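# Assemble two nebuliser sets and place them in tray

## Task

Build two complete nebuliser sets and leave both lying in the square tray. In each set, the T-piece's middle socket sits on the cup's wide cone, a mouthpiece sits in the T-piece's end socket, a corrugated tube is on the T-piece's cone, and an oxygen tube is on the cup's narrow stem. Every joint must be fully seated.

## Robot and tools

Robot: two six-joint arms, left_arm and right_arm, each with a two-finger gripper. Joints from base outward: waist, shoulder, elbow (straight at 0), forearm roll, wrist pitch, wrist roll. Bases in the scene frame: left_arm at (-0.034, +0.543, 0) m, yaw quat (1, 0, 0, 0.030); right_arm at (-0.007, -0.502, 0) m, quat (1, 0, 0, 0.016).

Frames. Scene frame: origin at table height, midway between the arms; +x points out over the table, +z up, left_arm on +y. Image left/right does not match arm names. Reported hand positions, orientations, velocities and targets use each arm's own base frame. Fixed cameras and the table use the scene frame. Movement offsets use the axes of that arm's current Hand target. Gripper axes: fingers point along +z and close along x. end_effector_position is the point between the pads; the fingertips reach 17.5 mm further. A block about 10 cm long sticks out toward the gripper's -y side and turns with it. Reported poses can be off by a few cm, more at long reach.

The 18-number row. Every row has 18 numbers in [-1, 1], always for both arms. First come left_arm dx, dy, dz, rx, ry, rz, then left gripper position, force_limit, speed. The same nine follow for right_arm. dx..rz are an offset from that arm's Hand target as it stood when the action or move began, not an absolute pose. Scale: 1.0 = 0.6 m or 180 degrees. rx, ry, rz form a single rotation vector. Sending the same offset again moves the arm further. All six zero re-commands the current Hand target. Gripper position: +1 is fully open (50 mm), about -0.65 means pads touching, -1 means close until stopped. force_limit: -1 about 20 N, 0 about 102 N, +1 about 185 N per pad, and the real grip can exceed this by about 15 N. speed: -1 = 20 mm/s, 0 = 85, +1 = 150. Both start at +1. Gripper numbers are always live commands, so to keep a gripper unchanged, repeat what you last sent. After a grip, check for object_status 2. Other values: 0 moving, 1 blocked while opening, 3 at the set position or pads met. Changing force_limit or speed needs a position change of at least 0.01; to soften a grip, open first. Opening in mm is about (250 - position_measured) x 0.202.

Tools.
execute_actions(actions, cameras): actions is a list of actions. Each action is up to 15 rows at 1/30 s each, and a short action repeats its last row. Every row counts from that action's start pose. Images come back only for an empty list or when cameras are named. An empty list also gives the scene number and task.
move(target, speed, blend, stop_force, zero, blocking, cameras): a straight-line path for each gripper. target is one 18-number row or a list of up to 15 rows, all offsets from the same starting Hand targets. speed is in m/s, 0.002 to 2, default 0.25; rotation is capped at twice that in rad/s. Give one value or one per target. blend, in m, rounds corners in a list; 0 stops at each target. stop_force (10 to 80 N, both arms) ends an arm's path when its push against its motion rises that much above its zero. zero=true re-zeroes first. Do not use it on a turning gripper, or when backing off something the gripper is already pressing (leave it out then). It is unreliable near singular poses: far reach, a straight wrist, or the wrist on the waist axis. blocking=false returns after about 0.5 s but cannot be combined with stop_force. The whole move is capped at 10 s. Paths do not avoid obstacles or the other arm. Grippers lag and overshoot more at speed. Avoid passing near an arm's own base. The result adds a move: line: done, off_target, moving, held or fault, plus limits (paced = clipped, held = steps withheld).
wait(seconds 0 to 10), stop() to brake a running move, zoom_image(camera, region [x0,y0,x1,y1], max 504x504) on cam_head_left, cam_head_right, cam_left_wrist or cam_right_wrist. clear_fault(arm) after a reported torque or force fault. finished_scene(scene) ends the current scene for good.

Cameras: cam_head_left, cam_head_right, cam_high, cam_low, cam_left_wrist, cam_right_wrist, all 672x504.

Results. Hand target is the last commanded pose after clipping, and the next offsets start from it. Each step clips commands to within 70 mm and 16 degrees of the measured pose. A gripper can stop short of its target; send the gap as an offset. Joint velocities may read within noise. Joint torques, external joint torques and flange force (in gripper axes, including any held weight; no reading near singularities) show contact. Watch for MOTOR HOT lines; over-temperature braking lasts 30 to 60 s.

Avoid: firm contact is stiff, and pushing even slightly past it can trigger a fault. Faults come at 144 N outside force or at these joint torques: 309 waist/shoulder, 145 elbow, 40.9 wrist joints. Any arm-to-arm hit or press, including a gripper closing on the other's fingers, can end the scene. Never drop parts, release them while moving, or let anything leave the table. Slam nothing, approach contacts slowly, and back away after pressing.

Each tool is called after "Emit:" as name(argument=value, ...) on one line, values as JSON.

## Session

Emit:
execute_actions(actions=[])

Scene clock: 0.00 s.
left_arm: end_effector_position=(+0.5826, +0.0046, +0.1995) position_measured=3 object_status=3 end_effector_quat_wxyz=(-0.310, +0.333, +0.661, -0.596) | right_arm: end_effector_position=(+0.6673, +0.8708, +0.2357) position_measured=3 object_status=3 end_effector_quat_wxyz=(+0.053, +0.611, +0.637, +0.466)
Joint positions: left_arm=[0.168 0.751 1.563 -0.577 2.204 -0.428] | right_arm=[0.939 0.631 1.413 -0.991 0.242 1.768]
Joint velocities: within noise
Joint torques (N m): no reading
External joint torques (N m): no reading
Flange force (N): no reading
Hand target: left_arm +0.5826, +0.0046, +0.1995; -0.310, +0.333, +0.661, -0.596 | right_arm +0.6673, +0.8708, +0.2357; +0.053, +0.611, +0.637, +0.466
Tool commands: left_gripper/position=+1.0 left_gripper/force_limit=+1.0 left_gripper/speed=+1.0 right_gripper/position=+1.0 right_gripper/force_limit=+1.0 right_gripper/speed=+1.0

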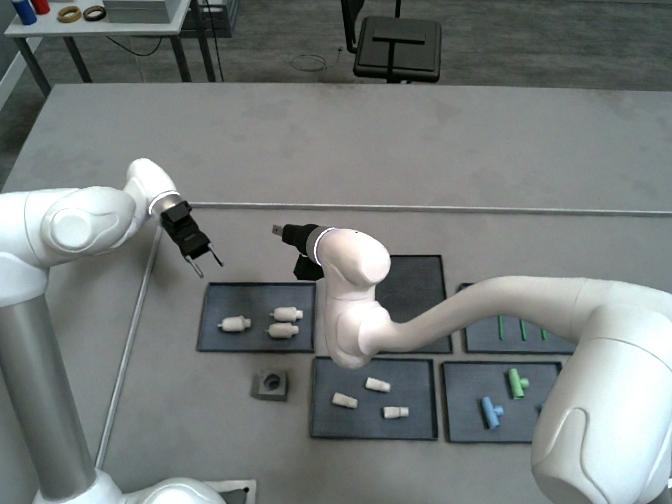

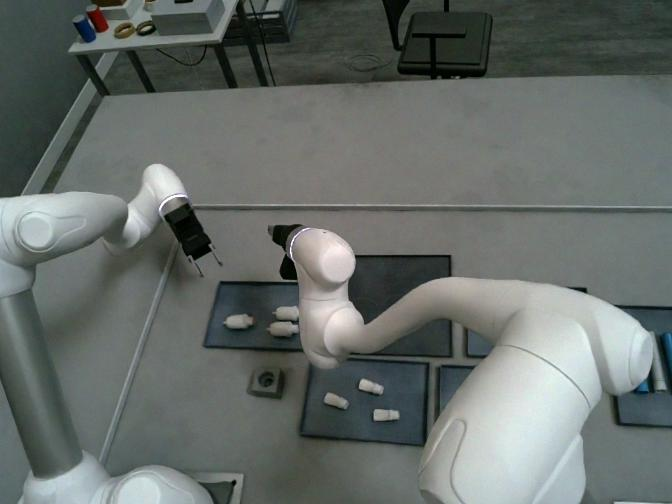

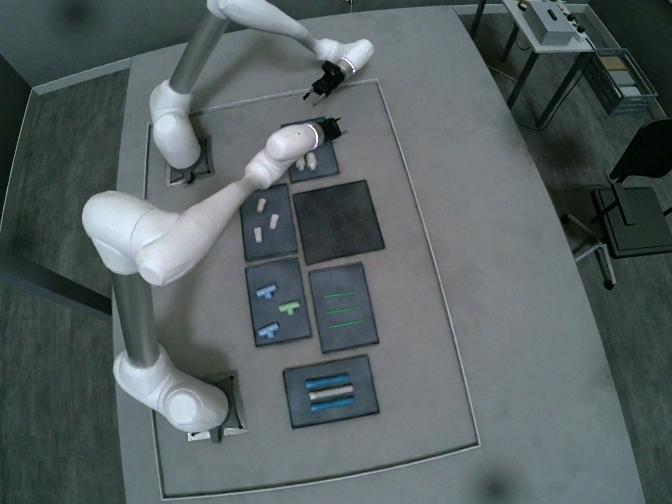

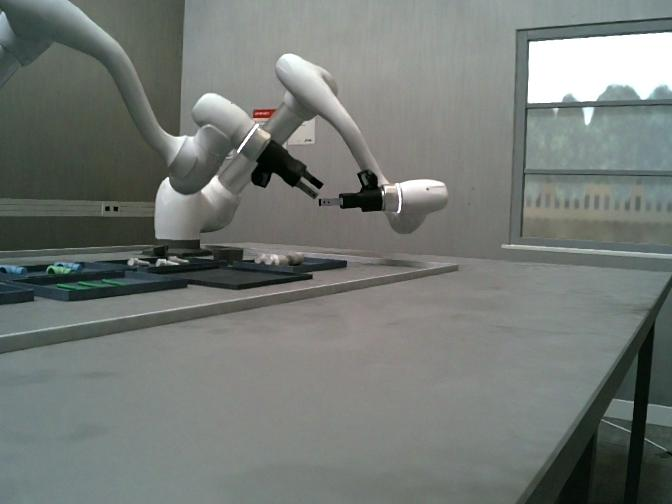

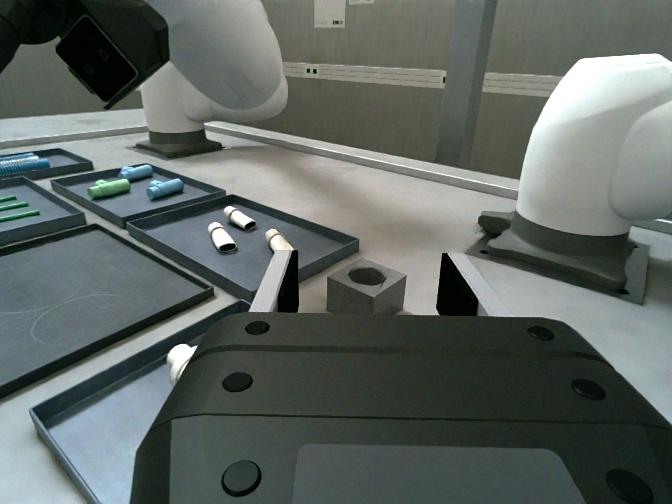

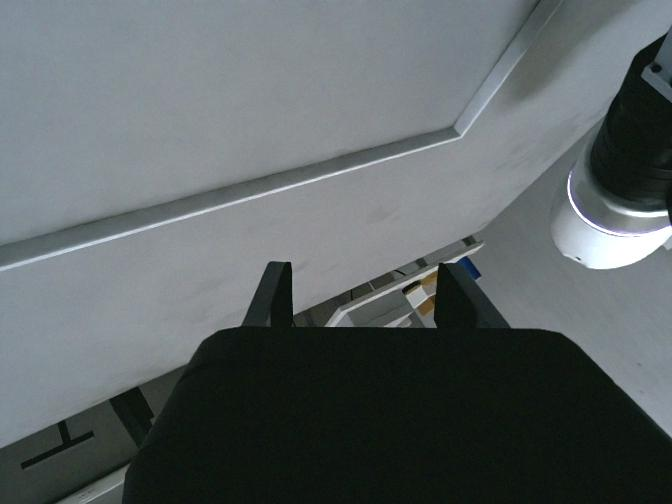

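Emit:
zoom_image(camera="cam_head_left", region=[190, 250, 460, 450])

Emit:
zoom_image(camera="cam_high", region=[220, 110, 420, 260])

Emit:
zoom_image(camera="cam_high", region=[230, 240, 430, 440])

Emit:
zoom_image(camera="cam_left_wrist", region=[0, 140, 420, 400])

Scaled by 1.867 from the camera's 672x504 image, which has a finer 960x720 frame.

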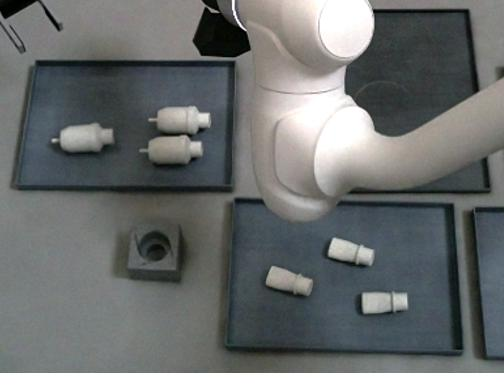

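Scaled by 2.520 from the camera's 672x504 image, which has a finer 960x720 frame.

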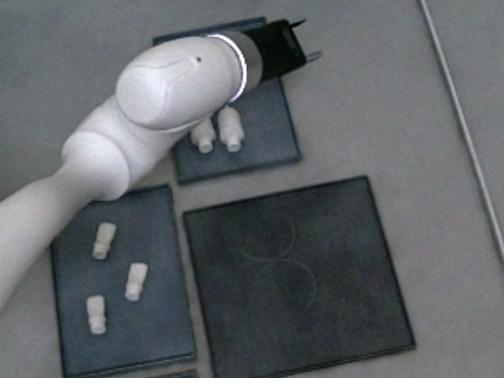

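Scaled by 2.520 from the camera's 672x504 image, which has a finer 960x720 frame.

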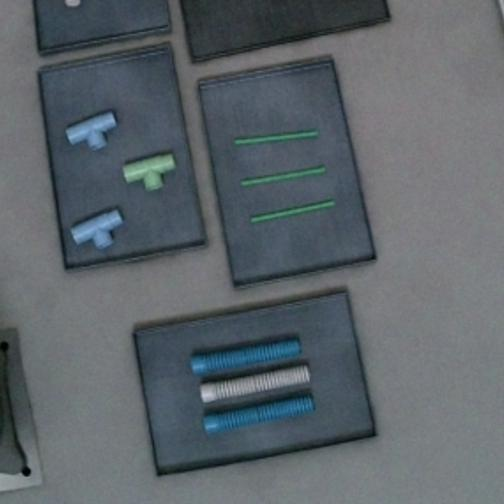

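Scaled by 1.200 from the camera's 672x504 image, which has a finer 960x720 frame.

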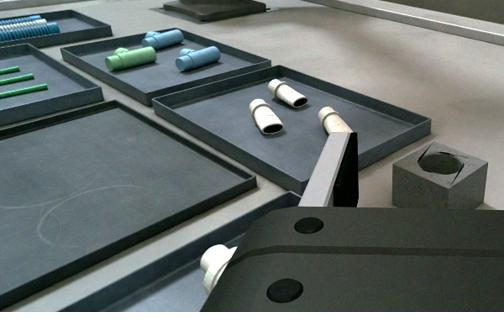

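Emit:
move(target=[0.1575, -0.4348, 0.1832, -0.4541, 0.1433, 0.1644, 1, 1, 1, -0.6337, 0.1863, -0.8963, 0.2437, -0.1939, 0.0122, 1, 1, 1], speed=0.4, cameras=["all"])

Scene clock: 76.27 s.
left_arm: end_effector_position=(+0.4200, -0.0004, +0.4496) position_measured=3 object_status=3 end_effector_quat_wxyz=(+0.000, +0.707, +0.707, +0.000) | right_arm: end_effector_position=(+0.5006, +0.2505, +0.4190) position_measured=3 object_status=3 end_effector_quat_wxyz=(+0.000, +0.707, +0.708, -0.001)
Joint positions: left_arm=[-0.083 -0.229 1.828 0 1.541 -0.084] | right_arm=[0.402 0.006 1.678 0 1.459 0.401]
Joint torques (N m): left_arm=[2.01 -21.62 -43.66 4.54 -0.33 0.03] | right_arm=[-1.63 -42.99 -42.21 4.14 0.23 0.04]
External joint torques (N m): left_arm=[-2.18 2.44 0.48 -0.25 0.39 -0.03] | right_arm=[1.69 -0.95 -1.29 0.23 -0.17 -0.04]
Flange force (N): left_arm=[-5.3 2.9 0.2] | right_arm=[3.0 -0.7 -2.0]
Hand target: left_arm +0.4199, -0.0004, +0.4497; +0.000, +0.707, +0.707, +0.000 | right_arm +0.5006, +0.2504, +0.4190; +0.000, +0.707, +0.707, -0.001
Off the commanded pose: left_arm 0.000 m, 0 deg | right_arm 0.000 m, 0 deg.
move: done

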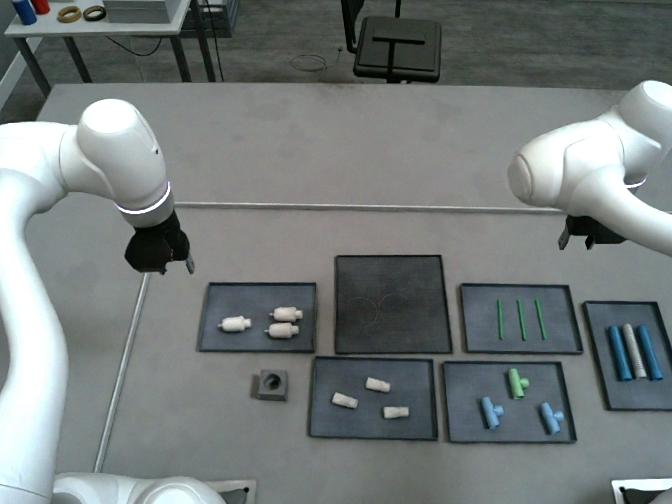

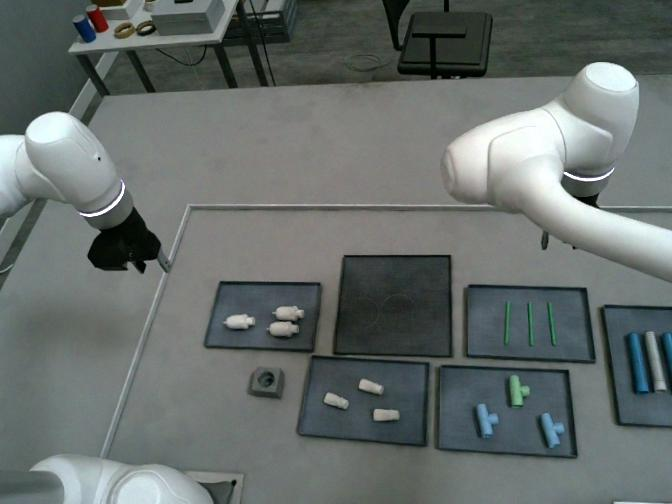

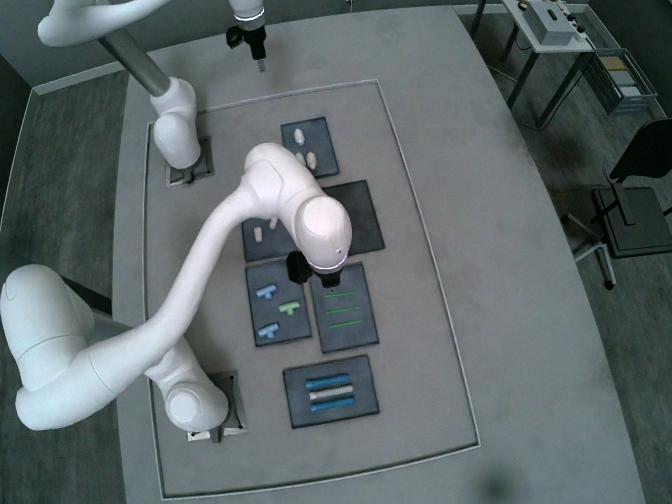

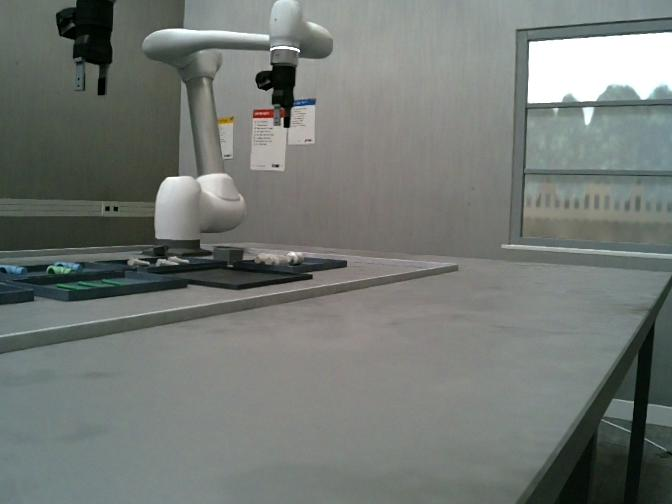

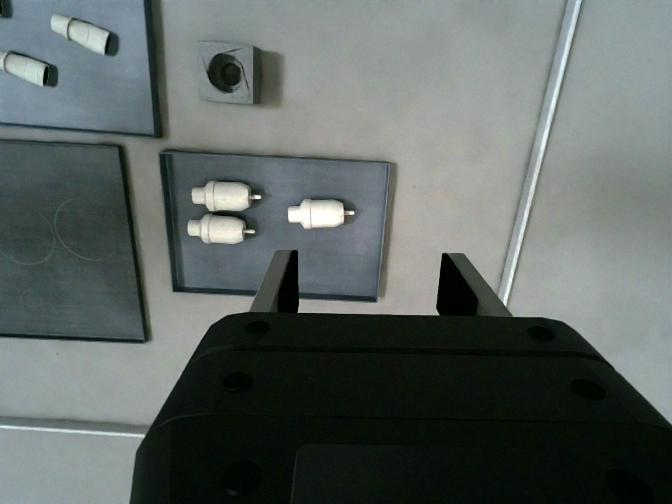

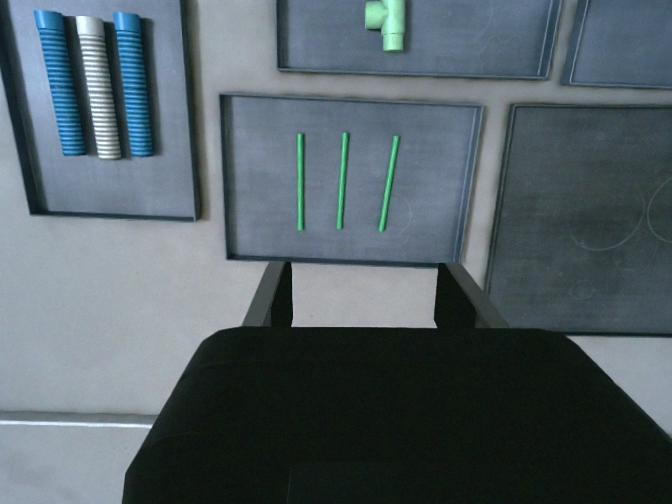

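Emit:
zoom_image(camera="cam_left_wrist", region=[150, 20, 420, 310])

Emit:
zoom_image(camera="cam_head_left", region=[190, 240, 440, 450])

Emit:
zoom_image(camera="cam_head_left", region=[430, 270, 672, 450])

Emit:
zoom_image(camera="cam_right_wrist", region=[0, 0, 500, 280])

Scaled by 1.738 from the camera's 672x504 image, which has a finer 960x720 frame.

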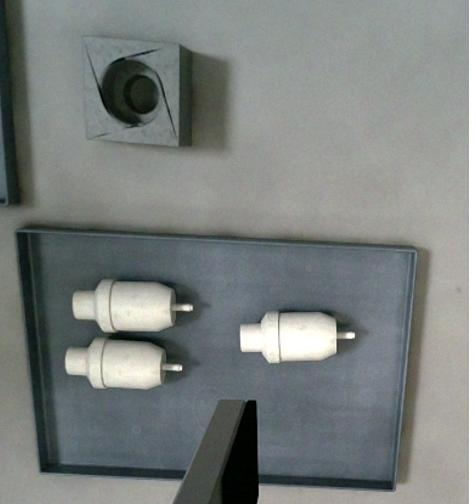

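Scaled by 2.016 from the camera's 672x504 image, which has a finer 960x720 frame.

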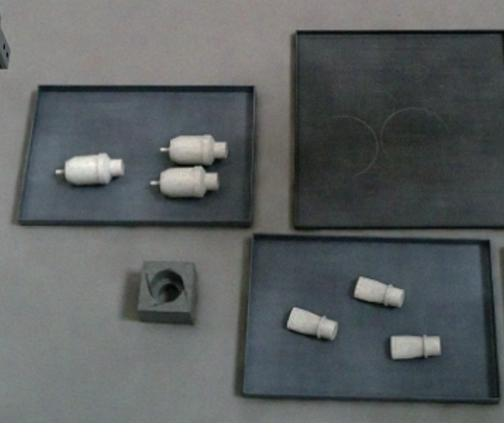

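Scaled by 2.083 from the camera's 672x504 image, which has a finer 960x720 frame.

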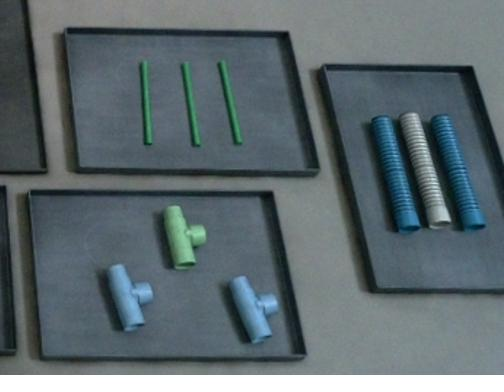

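Scaled by 1.008 from the camera's 672x504 image, which has a finer 960x720 frame.

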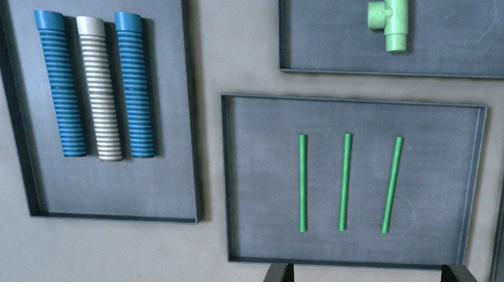

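Emit:
move(target=[-0.046, 0.1752, 0.3828, 0, 0, -0.5056, 1, 1, 1, 0.0327, -0.3343, 0.165, 0, 0, 0, 1, 1, 1], speed=0.4, cameras=["cam_left_wrist", "cam_right_wrist"])

Scene clock: 353.53 s.
left_arm: end_effector_position=(+0.5254, -0.0279, +0.2202) position_measured=3 object_status=3 end_effector_quat_wxyz=(+0.001, -0.009, +1.000, +0.000) | right_arm: end_effector_position=(+0.2999, +0.2698, +0.3203) position_measured=3 object_status=3 end_effector_quat_wxyz=(+0.000, +0.707, +0.707, -0.001)
Joint positions: left_arm=[-0.119 0.049 2.008 0 1.084 -1.708] | right_arm=[0.646 -0.223 2.059 0.001 1.307 0.645]
Joint torques (N m): left_arm=[1.72 -45.4 -38.83 4.01 -0.43 -0.15] | right_arm=[-1.95 -16.87 -41.01 4.05 0.26 0.02]
External joint torques (N m): left_arm=[-1.76 1.92 0.49 -0.26 0.41 0.15] | right_arm=[1.88 -1.71 -1.28 0.21 -0.2 -0.02]
Flange force (N): left_arm=[-1.8 -3.2 1.3] | right_arm=[2.9 -3.7 -2.3]
Hand target: left_arm +0.5254, -0.0279, +0.2202; +0.001, -0.009, +1.000, +0.000 | right_arm +0.2999, +0.2698, +0.3203; +0.000, +0.707, +0.707, -0.001
Off the commanded pose: left_arm 0.000 m, 0 deg | right_arm 0.000 m, 0 deg.
move: done
Images, in order (width x height): cam_left_wrist 672x504, cam_right_wrist 672x504.

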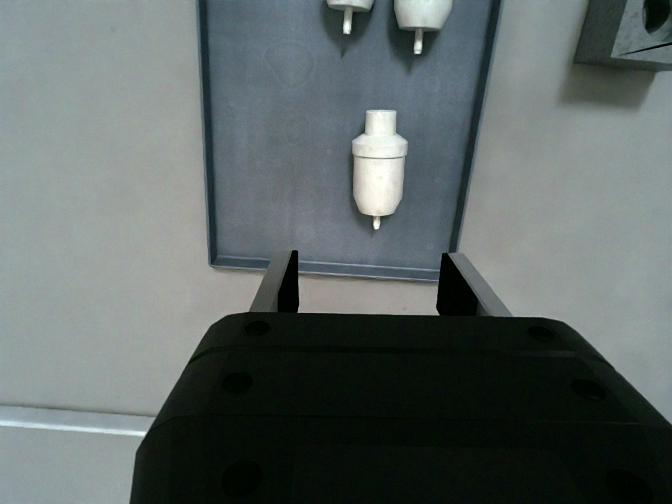

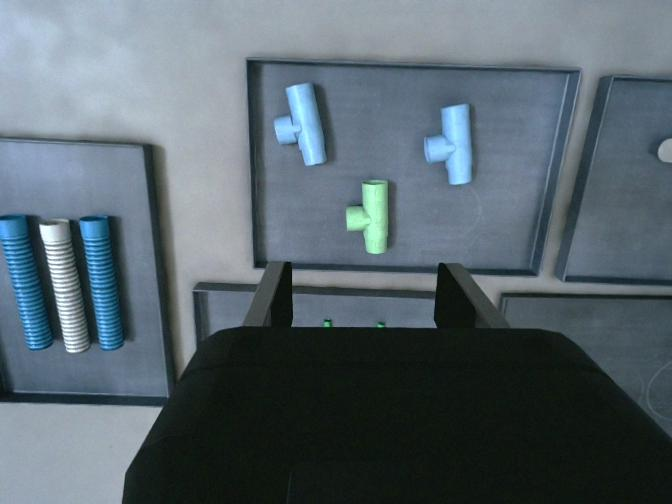

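Emit:
zoom_image(camera="cam_right_wrist", region=[250, 60, 500, 270])

Emit:
zoom_image(camera="cam_left_wrist", region=[300, 90, 460, 250])

Scaled by 2.016 from the camera's 672x504 image, which has a finer 960x720 frame.

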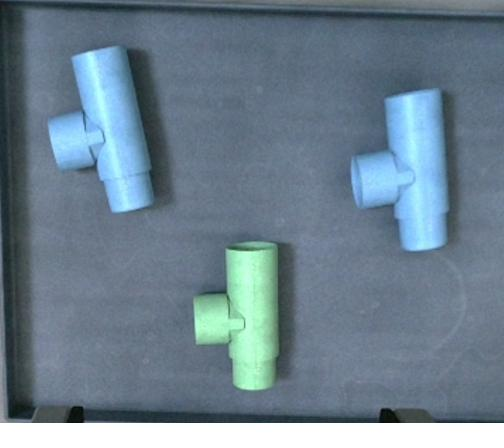

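Scaled by 3.150 from the camera's 672x504 image, which has a finer 960x720 frame.

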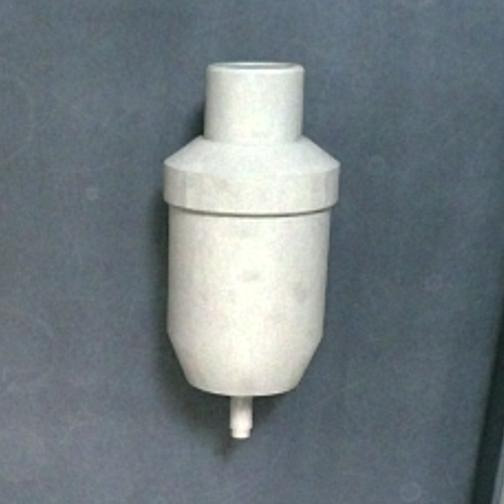

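Emit:
move(target=[0.035, 0.0033, 0.2503, 0.0222, 0, 0, 1, 1, 1, 0.0475, 0.0543, 0.3672, 0, 0, -0.0067, 1, 1, 1], speed=0.3, cameras=["cam_left_wrist", "cam_right_wrist"])

Scene clock: 463.77 s.
left_arm: end_effector_position=(+0.5045, -0.0264, +0.0700) position_measured=3 object_status=3 end_effector_quat_wxyz=(+0.001, -0.009, +0.999, -0.035) | right_arm: end_effector_position=(+0.3321, +0.2982, +0.0999) position_measured=3 object_status=3 end_effector_quat_wxyz=(+0.000, +0.699, +0.715, -0.001)
Joint positions: left_arm=[-0.081 0.185 2.188 -0.101 0.762 -1.597] | right_arm=[0.654 0.059 2.262 0.001 0.822 0.631]
Joint torques (N m): left_arm=[1.78 -50.58 -30.12 3.09 -0.43 -0.11] | right_arm=[-1.64 -37.12 -31.14 3.21 0.19 -0.03]
External joint torques (N m): left_arm=[-2.18 1.71 0.21 -0.3 0.41 0.11] | right_arm=[1.75 -1.46 -1.01 0.04 -0.13 0.03]
Flange force (N): left_arm=[-1.7 -4.0 2.1] | right_arm=[2.9 -2.8 -2.7]
Hand target: left_arm +0.5045, -0.0264, +0.0699; +0.001, -0.009, +0.999, -0.035 | right_arm +0.3321, +0.2983, +0.0999; +0.000, +0.699, +0.715, -0.001
Off the commanded pose: left_arm 0.000 m, 0 deg | right_arm 0.000 m, 0 deg.
move: done
Images, in order (width x height): cam_left_wrist 672x504, cam_right_wrist 672x504.

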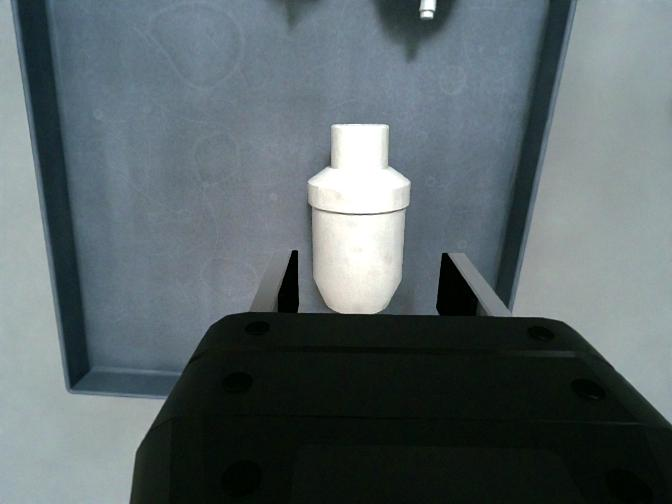

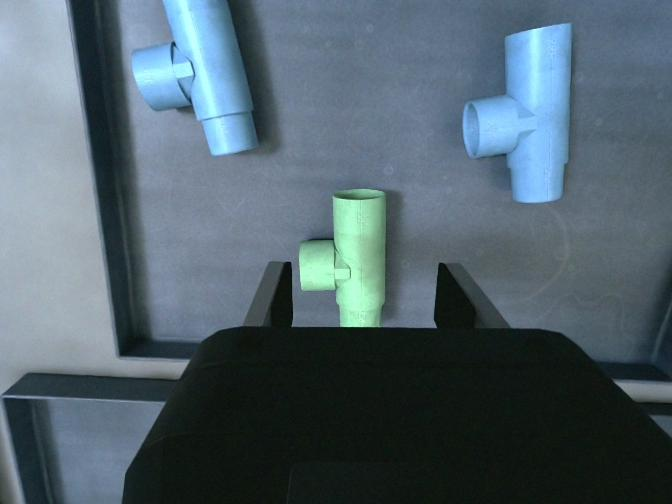

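Emit:
zoom_image(camera="cam_left_wrist", region=[230, 110, 500, 330])

Emit:
zoom_image(camera="cam_right_wrist", region=[240, 170, 500, 350])

Scaled by 1.867 from the camera's 672x504 image, which has a finer 960x720 frame.

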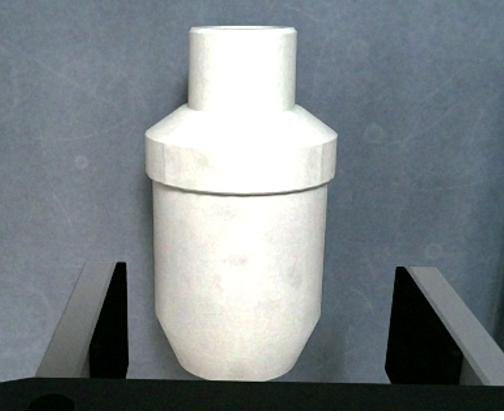

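Scaled by 1.938 from the camera's 672x504 image, which has a finer 960x720 frame.

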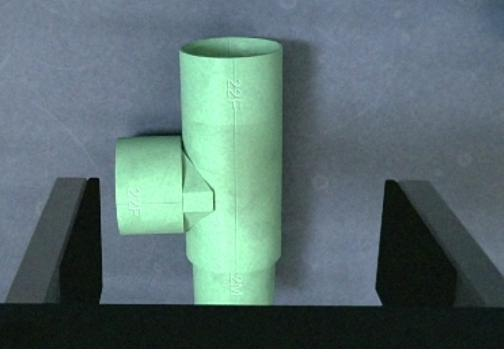

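Emit:
move(target=[-0.0035, 0.0, 0.05, 0, 0, 0, 1, 1, 1, 0, 0, 0.0833, 0, 0, 0, 1, 1, 1], speed=0.2, cameras=["cam_left_wrist", "cam_right_wrist"])

Scene clock: 478.63 s.
left_arm: end_effector_position=(+0.5067, -0.0284, +0.0400) position_measured=3 object_status=3 end_effector_quat_wxyz=(+0.001, -0.009, +0.999, -0.035) | right_arm: end_effector_position=(+0.3321, +0.2982, +0.0499) position_measured=3 object_status=3 end_effector_quat_wxyz=(+0.000, +0.699, +0.715, -0.001)
Joint positions: left_arm=[-0.084 0.233 2.205 -0.108 0.699 -1.591] | right_arm=[0.654 0.136 2.303 0.001 0.704 0.631]
Joint torques (N m): left_arm=[1.64 -53.93 -28.02 2.91 -0.43 -0.19] | right_arm=[-1.97 -41.3 -27.46 2.69 0.25 0.04]
External joint torques (N m): left_arm=[-1.68 2.12 0.16 -0.3 0.4 0.19] | right_arm=[1.8 -1.4 -0.91 0.17 -0.19 -0.04]
Flange force (N): left_arm=[-2.3 -2.8 2.8] | right_arm=[2.9 -2.7 -2.5]
Hand target: left_arm +0.5067, -0.0284, +0.0400; +0.001, -0.009, +0.999, -0.035 | right_arm +0.3321, +0.2983, +0.0499; +0.000, +0.699, +0.715, -0.001
Off the commanded pose: left_arm 0.000 m, 0 deg | right_arm 0.000 m, 0 deg.
move: done
Images, in order (width x height): cam_left_wrist 672x504, cam_right_wrist 672x504.

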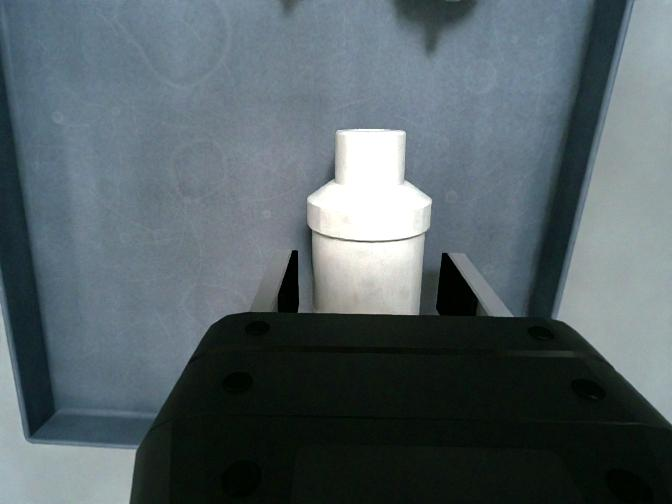

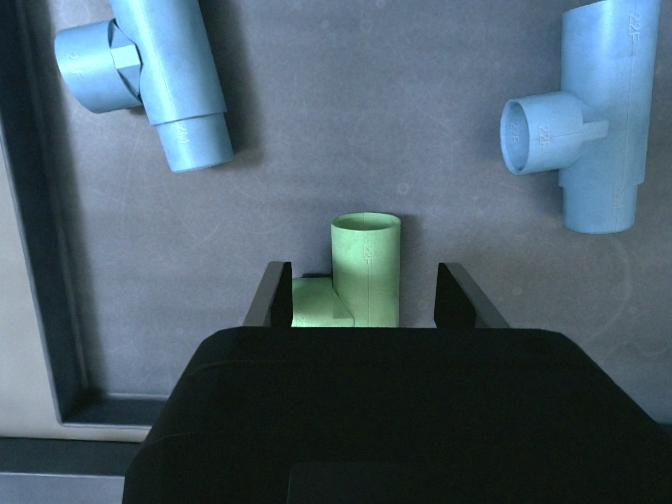

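Emit:
move(target=[0, 0, 0.0358, 0, 0, 0, 1, 1, 1, 0, -0.02, 0.0332, 0, 0, 0, 1, 1, 1], speed=0.03, stop_force=12, cameras=["cam_left_wrist", "cam_right_wrist", "cam_head_left", "cam_low"])

Scene clock: 494.37 s.
left_arm: end_effector_position=(+0.5068, -0.0297, +0.0218) position_measured=3 object_status=3 end_effector_quat_wxyz=(+0.001, -0.009, +0.999, -0.035) | right_arm: end_effector_position=(+0.3201, +0.2980, +0.0300) position_measured=3 object_status=3 end_effector_quat_wxyz=(+0.000, +0.699, +0.715, -0.001)
Joint positions: left_arm=[-0.087 0.261 2.216 -0.113 0.659 -1.587] | right_arm=[0.67 0.157 2.332 0.001 0.653 0.647]
Joint torques (N m): left_arm=[-2.56 -5.73 -10.14 2.02 -8.06 0.06] | right_arm=[-1.95 -41.93 -25.72 2.47 0.23 0.01]
External joint torques (N m): left_arm=[2.42 -47.69 -16.3 0.45 8.04 -0.06] | right_arm=[1.79 -1.17 -0.81 0.21 -0.16 -0.01]
Flange force (N): left_arm=[24.3 -0.5 -102.8] | right_arm=[3.1 -2.6 -2.2]
Hand target: left_arm +0.5068, -0.0297, +0.0218; +0.001, -0.009, +0.999, -0.035 (not the last commanded pose) | right_arm +0.3201, +0.2980, +0.0300; +0.000, +0.699, +0.715, -0.001
Off the commanded pose: left_arm 0.003 m, 0 deg | right_arm 0.000 m, 0 deg.
move: contact (left_arm)
Images, in order (width x height): cam_head_left 672x504, cam_low 672x504, cam_left_wrist 672x504, cam_right_wrist 672x504.

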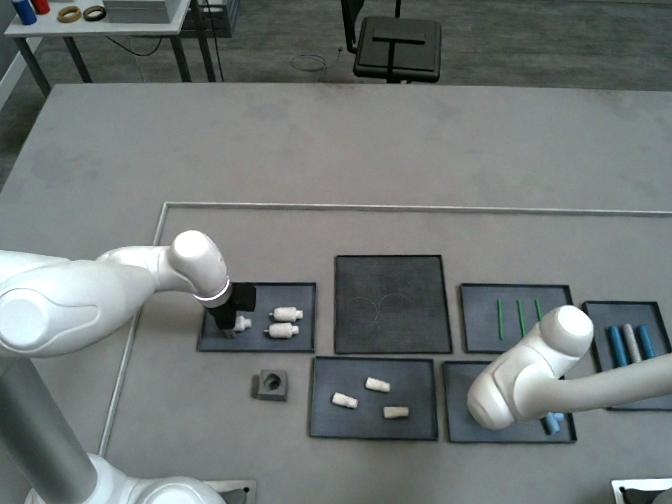

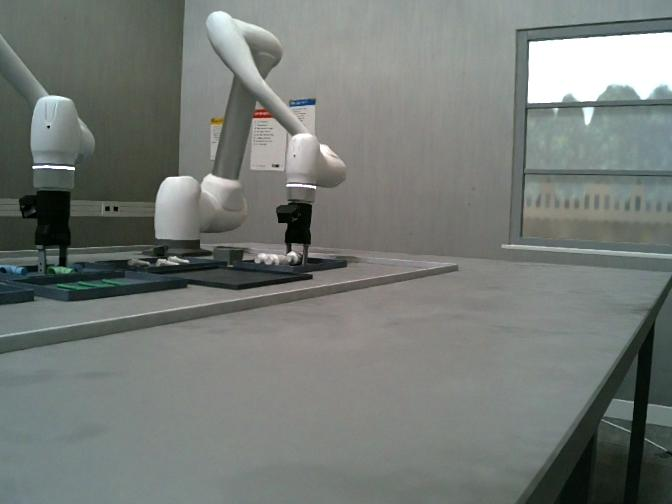

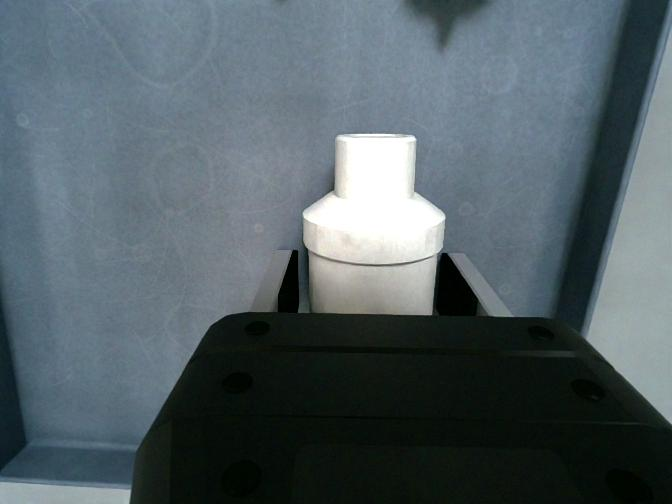

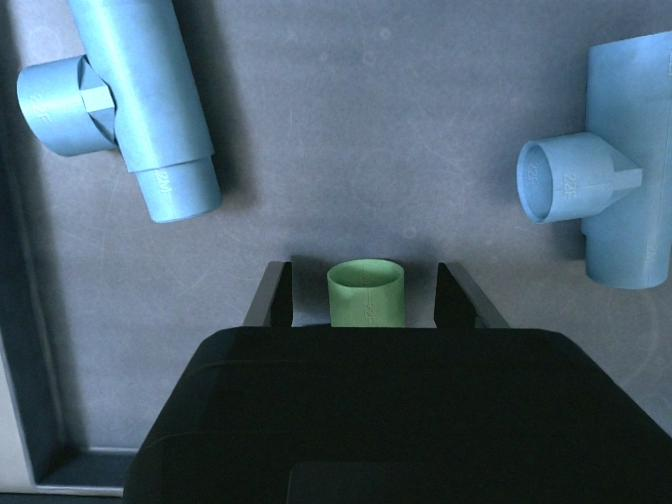

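Emit:
move(target=[[0, 0, -0.0030, 0, 0, 0, 1, 1, 1, 0, 0, 0.0092, 0, 0, 0, 1, 1, 1], [0, 0, -0.0030, 0, 0, 0, -1, 0.5, -0.6, 0, 0, 0.0092, 0, 0, 0, -1, 0.3, -0.6]], speed=0.05, cameras=["cam_left_wrist", "cam_right_wrist"])

Scene clock: 502.97 s.
left_arm: end_effector_position=(+0.5068, -0.0296, +0.0235) position_measured=70 object_status=2 end_effector_quat_wxyz=(+0.001, -0.009, +0.999, -0.035) | right_arm: end_effector_position=(+0.3200, +0.2980, +0.0245) position_measured=132 object_status=2 end_effector_quat_wxyz=(+0.000, +0.699, +0.715, -0.001)
Joint positions: left_arm=[-0.087 0.258 2.215 -0.113 0.663 -1.587] | right_arm=[0.67 0.167 2.336 0.001 0.64 0.647]
Joint torques (N m): left_arm=[1.94 -55.89 -26.82 2.82 -0.41 -0.17] | right_arm=[-2.1 -42.52 -25.22 2.49 0.25 0.03]
External joint torques (N m): left_arm=[-2.08 2.5 0.06 -0.32 0.38 0.17] | right_arm=[2.01 -1.33 -0.95 0.15 -0.2 -0.03]
Flange force (N): left_arm=[-2.8 -3.6 3.6] | right_arm=[3.5 -2.9 -2.5]
Hand target: left_arm +0.5068, -0.0296, +0.0235; +0.001, -0.009, +0.999, -0.035 | right_arm +0.3200, +0.2980, +0.0245; +0.000, +0.699, +0.715, -0.001
Off the commanded pose: left_arm 0.000 m, 0 deg | right_arm 0.000 m, 0 deg.
move: done
Images, in order (width x height): cam_left_wrist 672x504, cam_right_wrist 672x504.

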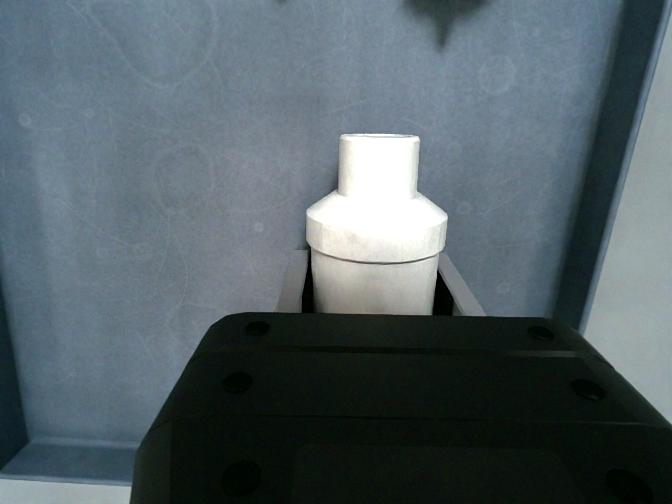

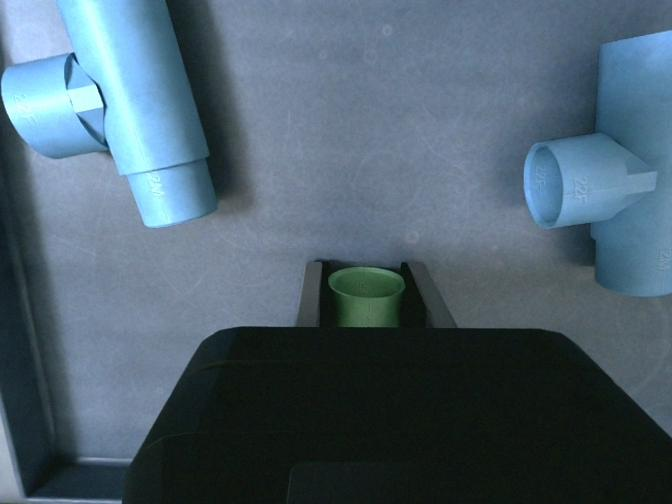

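Emit:
move(target=[[0, 0, 0, 0, 0, 0, -1, 0.5, -0.6, 0, 0, 0, 0, 0, 0, 1, 0.3, -0.3], [0, -0.0116, -0.1663, 0, 0, 0, -1, 0.5, -0.6, 0, 0, -0.1, 0, 0, 0, 1, 0.3, -0.3], [0.1439, -0.7244, -0.3612, 0.4776, 0.01985, 0.01851, -1, 0.5, -0.6, 0, 0, -0.1, 0, 0, -0.9989, 1, 0.3, -0.3]], speed=[0.25, 0.25, 0.45], blend=[0, 0.03, 0], cameras=["all"])

Scene clock: 552.03 s.
left_arm: end_effector_position=(+0.4278, -0.4495, +0.2699) position_measured=70 object_status=2 end_effector_quat_wxyz=(-0.020, +0.021, +0.707, -0.707) | right_arm: end_effector_position=(+0.3201, +0.2980, +0.0845) position_measured=3 object_status=3 end_effector_quat_wxyz=(+0.001, +0.714, -0.700, +0.000)
Joint positions: left_arm=[-0.417 0.293 2.298 -1.88 1.386 -0.521] | right_arm=[0.67 0.068 2.291 0.001 0.785 -2.491]
Joint torques (N m): left_arm=[1.63 -53.4 -20.24 -1.72 2.26 -0.11] | right_arm=[-1.82 -36.92 -29.97 2.88 0.09 0.01]
External joint torques (N m): left_arm=[-1.45 2.7 -0.27 -0.47 0.37 0.12] | right_arm=[1.71 -1.08 -1.1 0.17 -0.16 -0.01]
Flange force (N): left_arm=[-1.9 5.6 4.3] | right_arm=[-3.2 2.2 -2.2]
Hand target: left_arm +0.4279, -0.4496, +0.2700; -0.020, +0.021, +0.707, -0.707 | right_arm +0.3201, +0.2980, +0.0845; +0.001, +0.714, -0.700, +0.000
Off the commanded pose: left_arm 0.000 m, 0 deg | right_arm 0.000 m, 0 deg.
move: done

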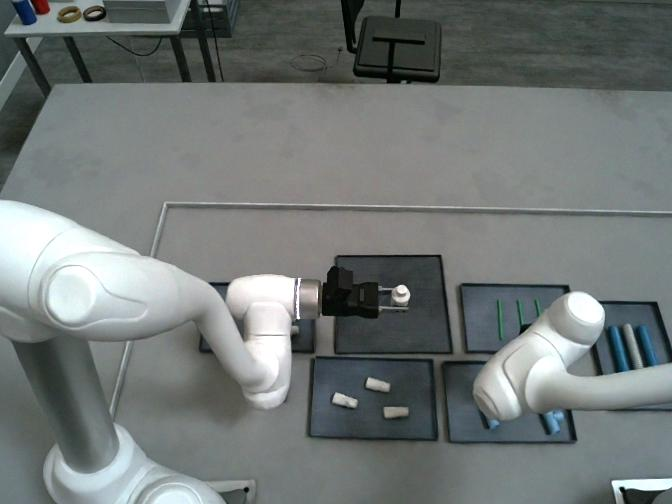

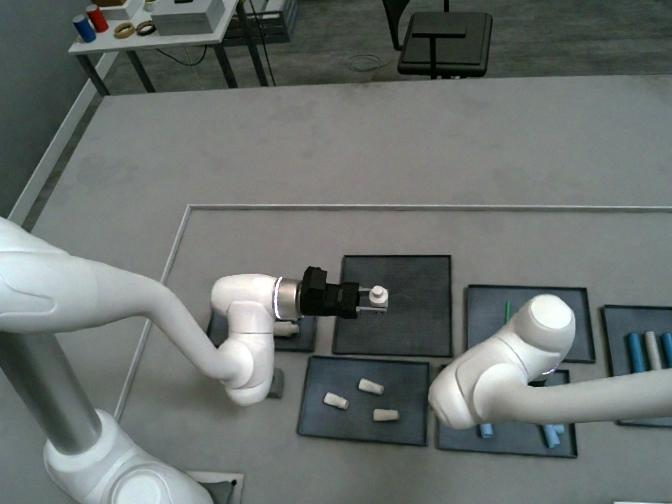

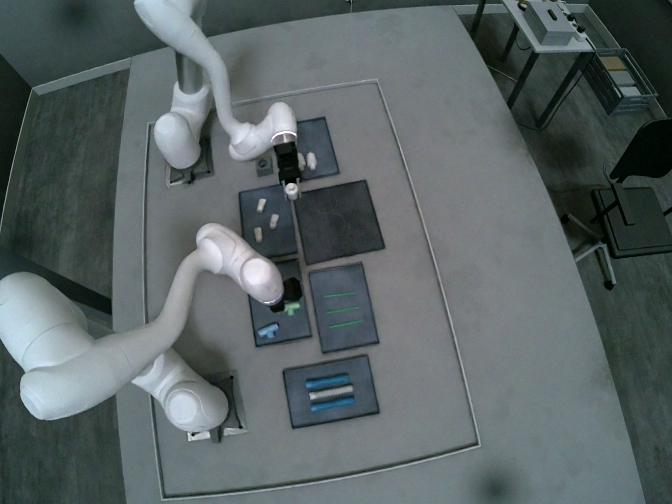

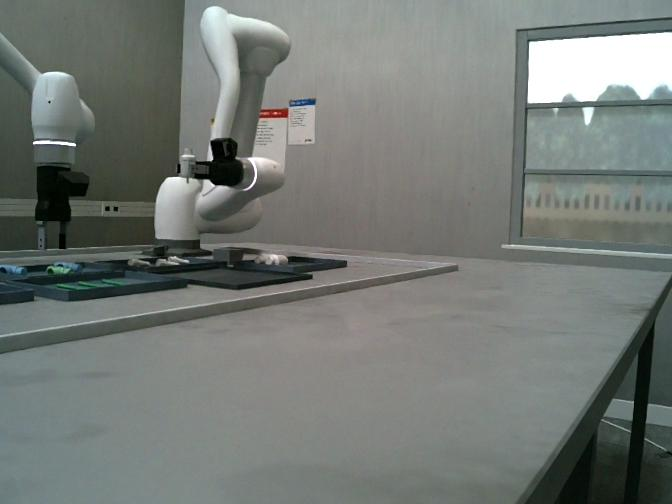

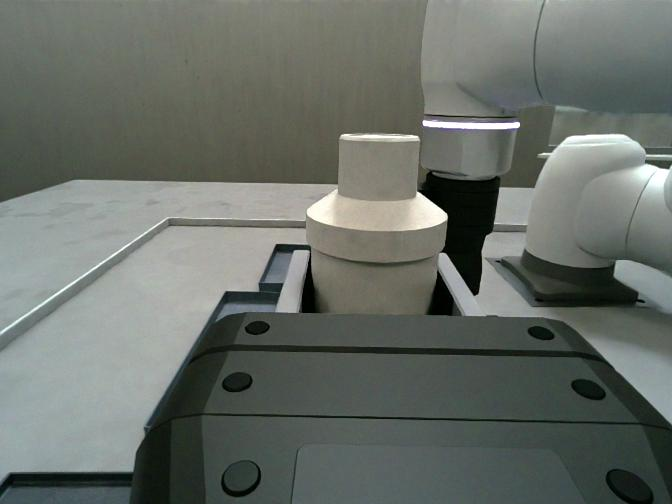

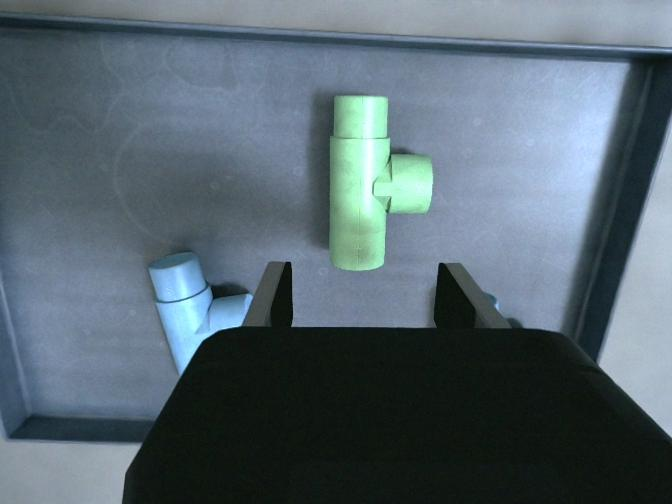

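Emit:
move(target=[0, 0, 0, 0, 0, 0, -1, 0.5, -0.6, 0, 0, 0.0908, 0, 0, 0, 1, 0.3, -0.3], speed=0.2, cameras=["cam_right_wrist", "cam_head_left", "cam_low"])

Emit:
zoom_image(camera="cam_head_left", region=[310, 240, 430, 340])

Emit:
zoom_image(camera="cam_low", region=[140, 120, 300, 240])

Scene clock: 564.63 s.
left_arm: end_effector_position=(+0.4279, -0.4496, +0.2700) position_measured=70 object_status=2 end_effector_quat_wxyz=(-0.020, +0.021, +0.707, -0.707) | right_arm: end_effector_position=(+0.3201, +0.2980, +0.0300) position_measured=3 object_status=3 end_effector_quat_wxyz=(+0.001, +0.714, -0.701, +0.000)
Joint positions: left_arm=[-0.417 0.293 2.298 -1.88 1.386 -0.521] | right_arm=[0.67 0.157 2.332 0.001 0.653 -2.491]
Joint torques (N m): left_arm=[1.58 -52.89 -20.48 -1.69 2.27 -0.17] | right_arm=[-1.91 -42.24 -25.85 2.44 0.14 -0.01]
External joint torques (N m): left_arm=[-1.66 2.37 0.14 -0.5 0.35 0.17] | right_arm=[1.66 -1.22 -0.98 0.19 -0.21 0.01]
Flange force (N): left_arm=[-0.6 5.2 4.5] | right_arm=[-3.0 2.3 -2.3]
Hand target: left_arm +0.4279, -0.4496, +0.2700; -0.020, +0.021, +0.707, -0.707 | right_arm +0.3201, +0.2980, +0.0300; +0.001, +0.714, -0.700, +0.000
Off the commanded pose: left_arm 0.000 m, 0 deg | right_arm 0.000 m, 0 deg.
move: done
Images, in order (width x height): cam_head_left 672x504, cam_low 672x504, cam_right_wrist 672x504.

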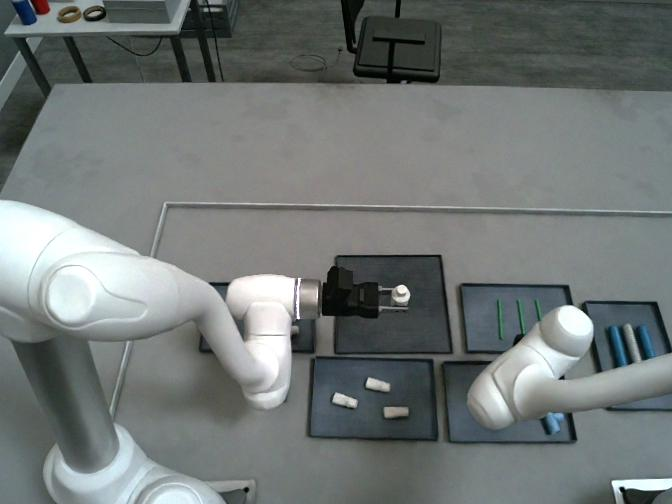

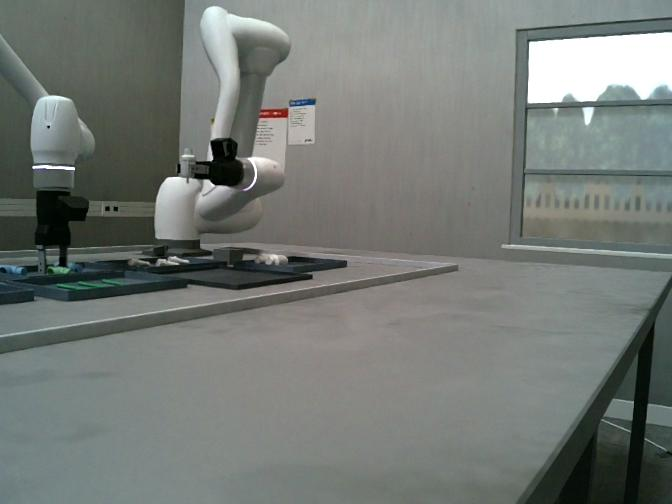

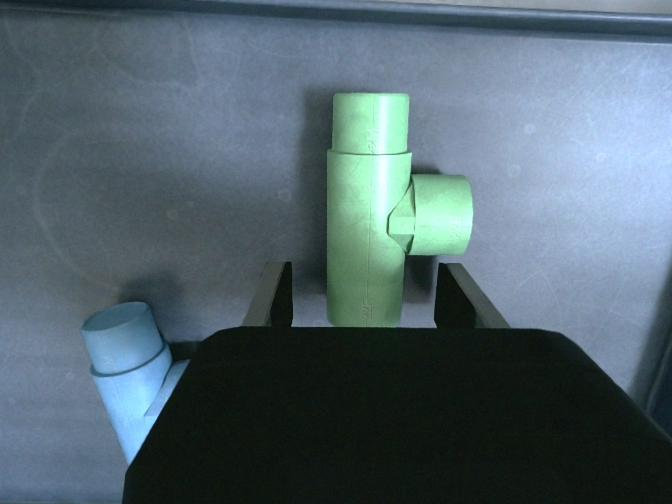

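Scaled by 4.200 from the camera's 672x504 image, which has a finer 960x720 frame.

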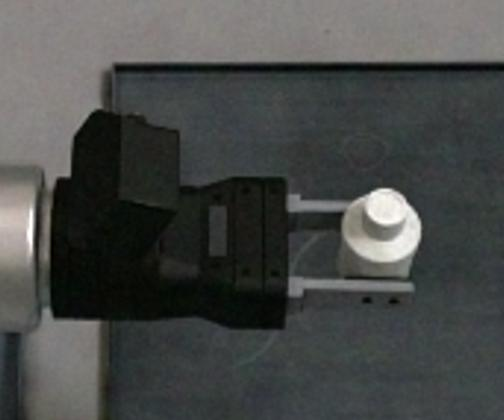

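Scaled by 3.150 from the camera's 672x504 image, which has a finer 960x720 frame.

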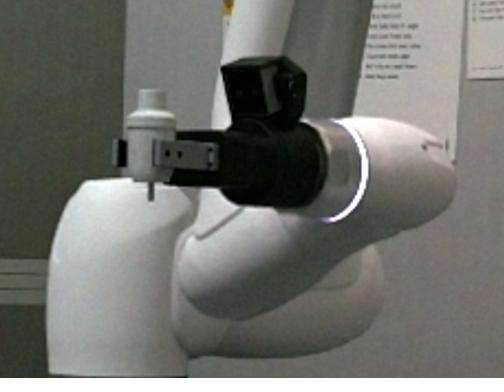

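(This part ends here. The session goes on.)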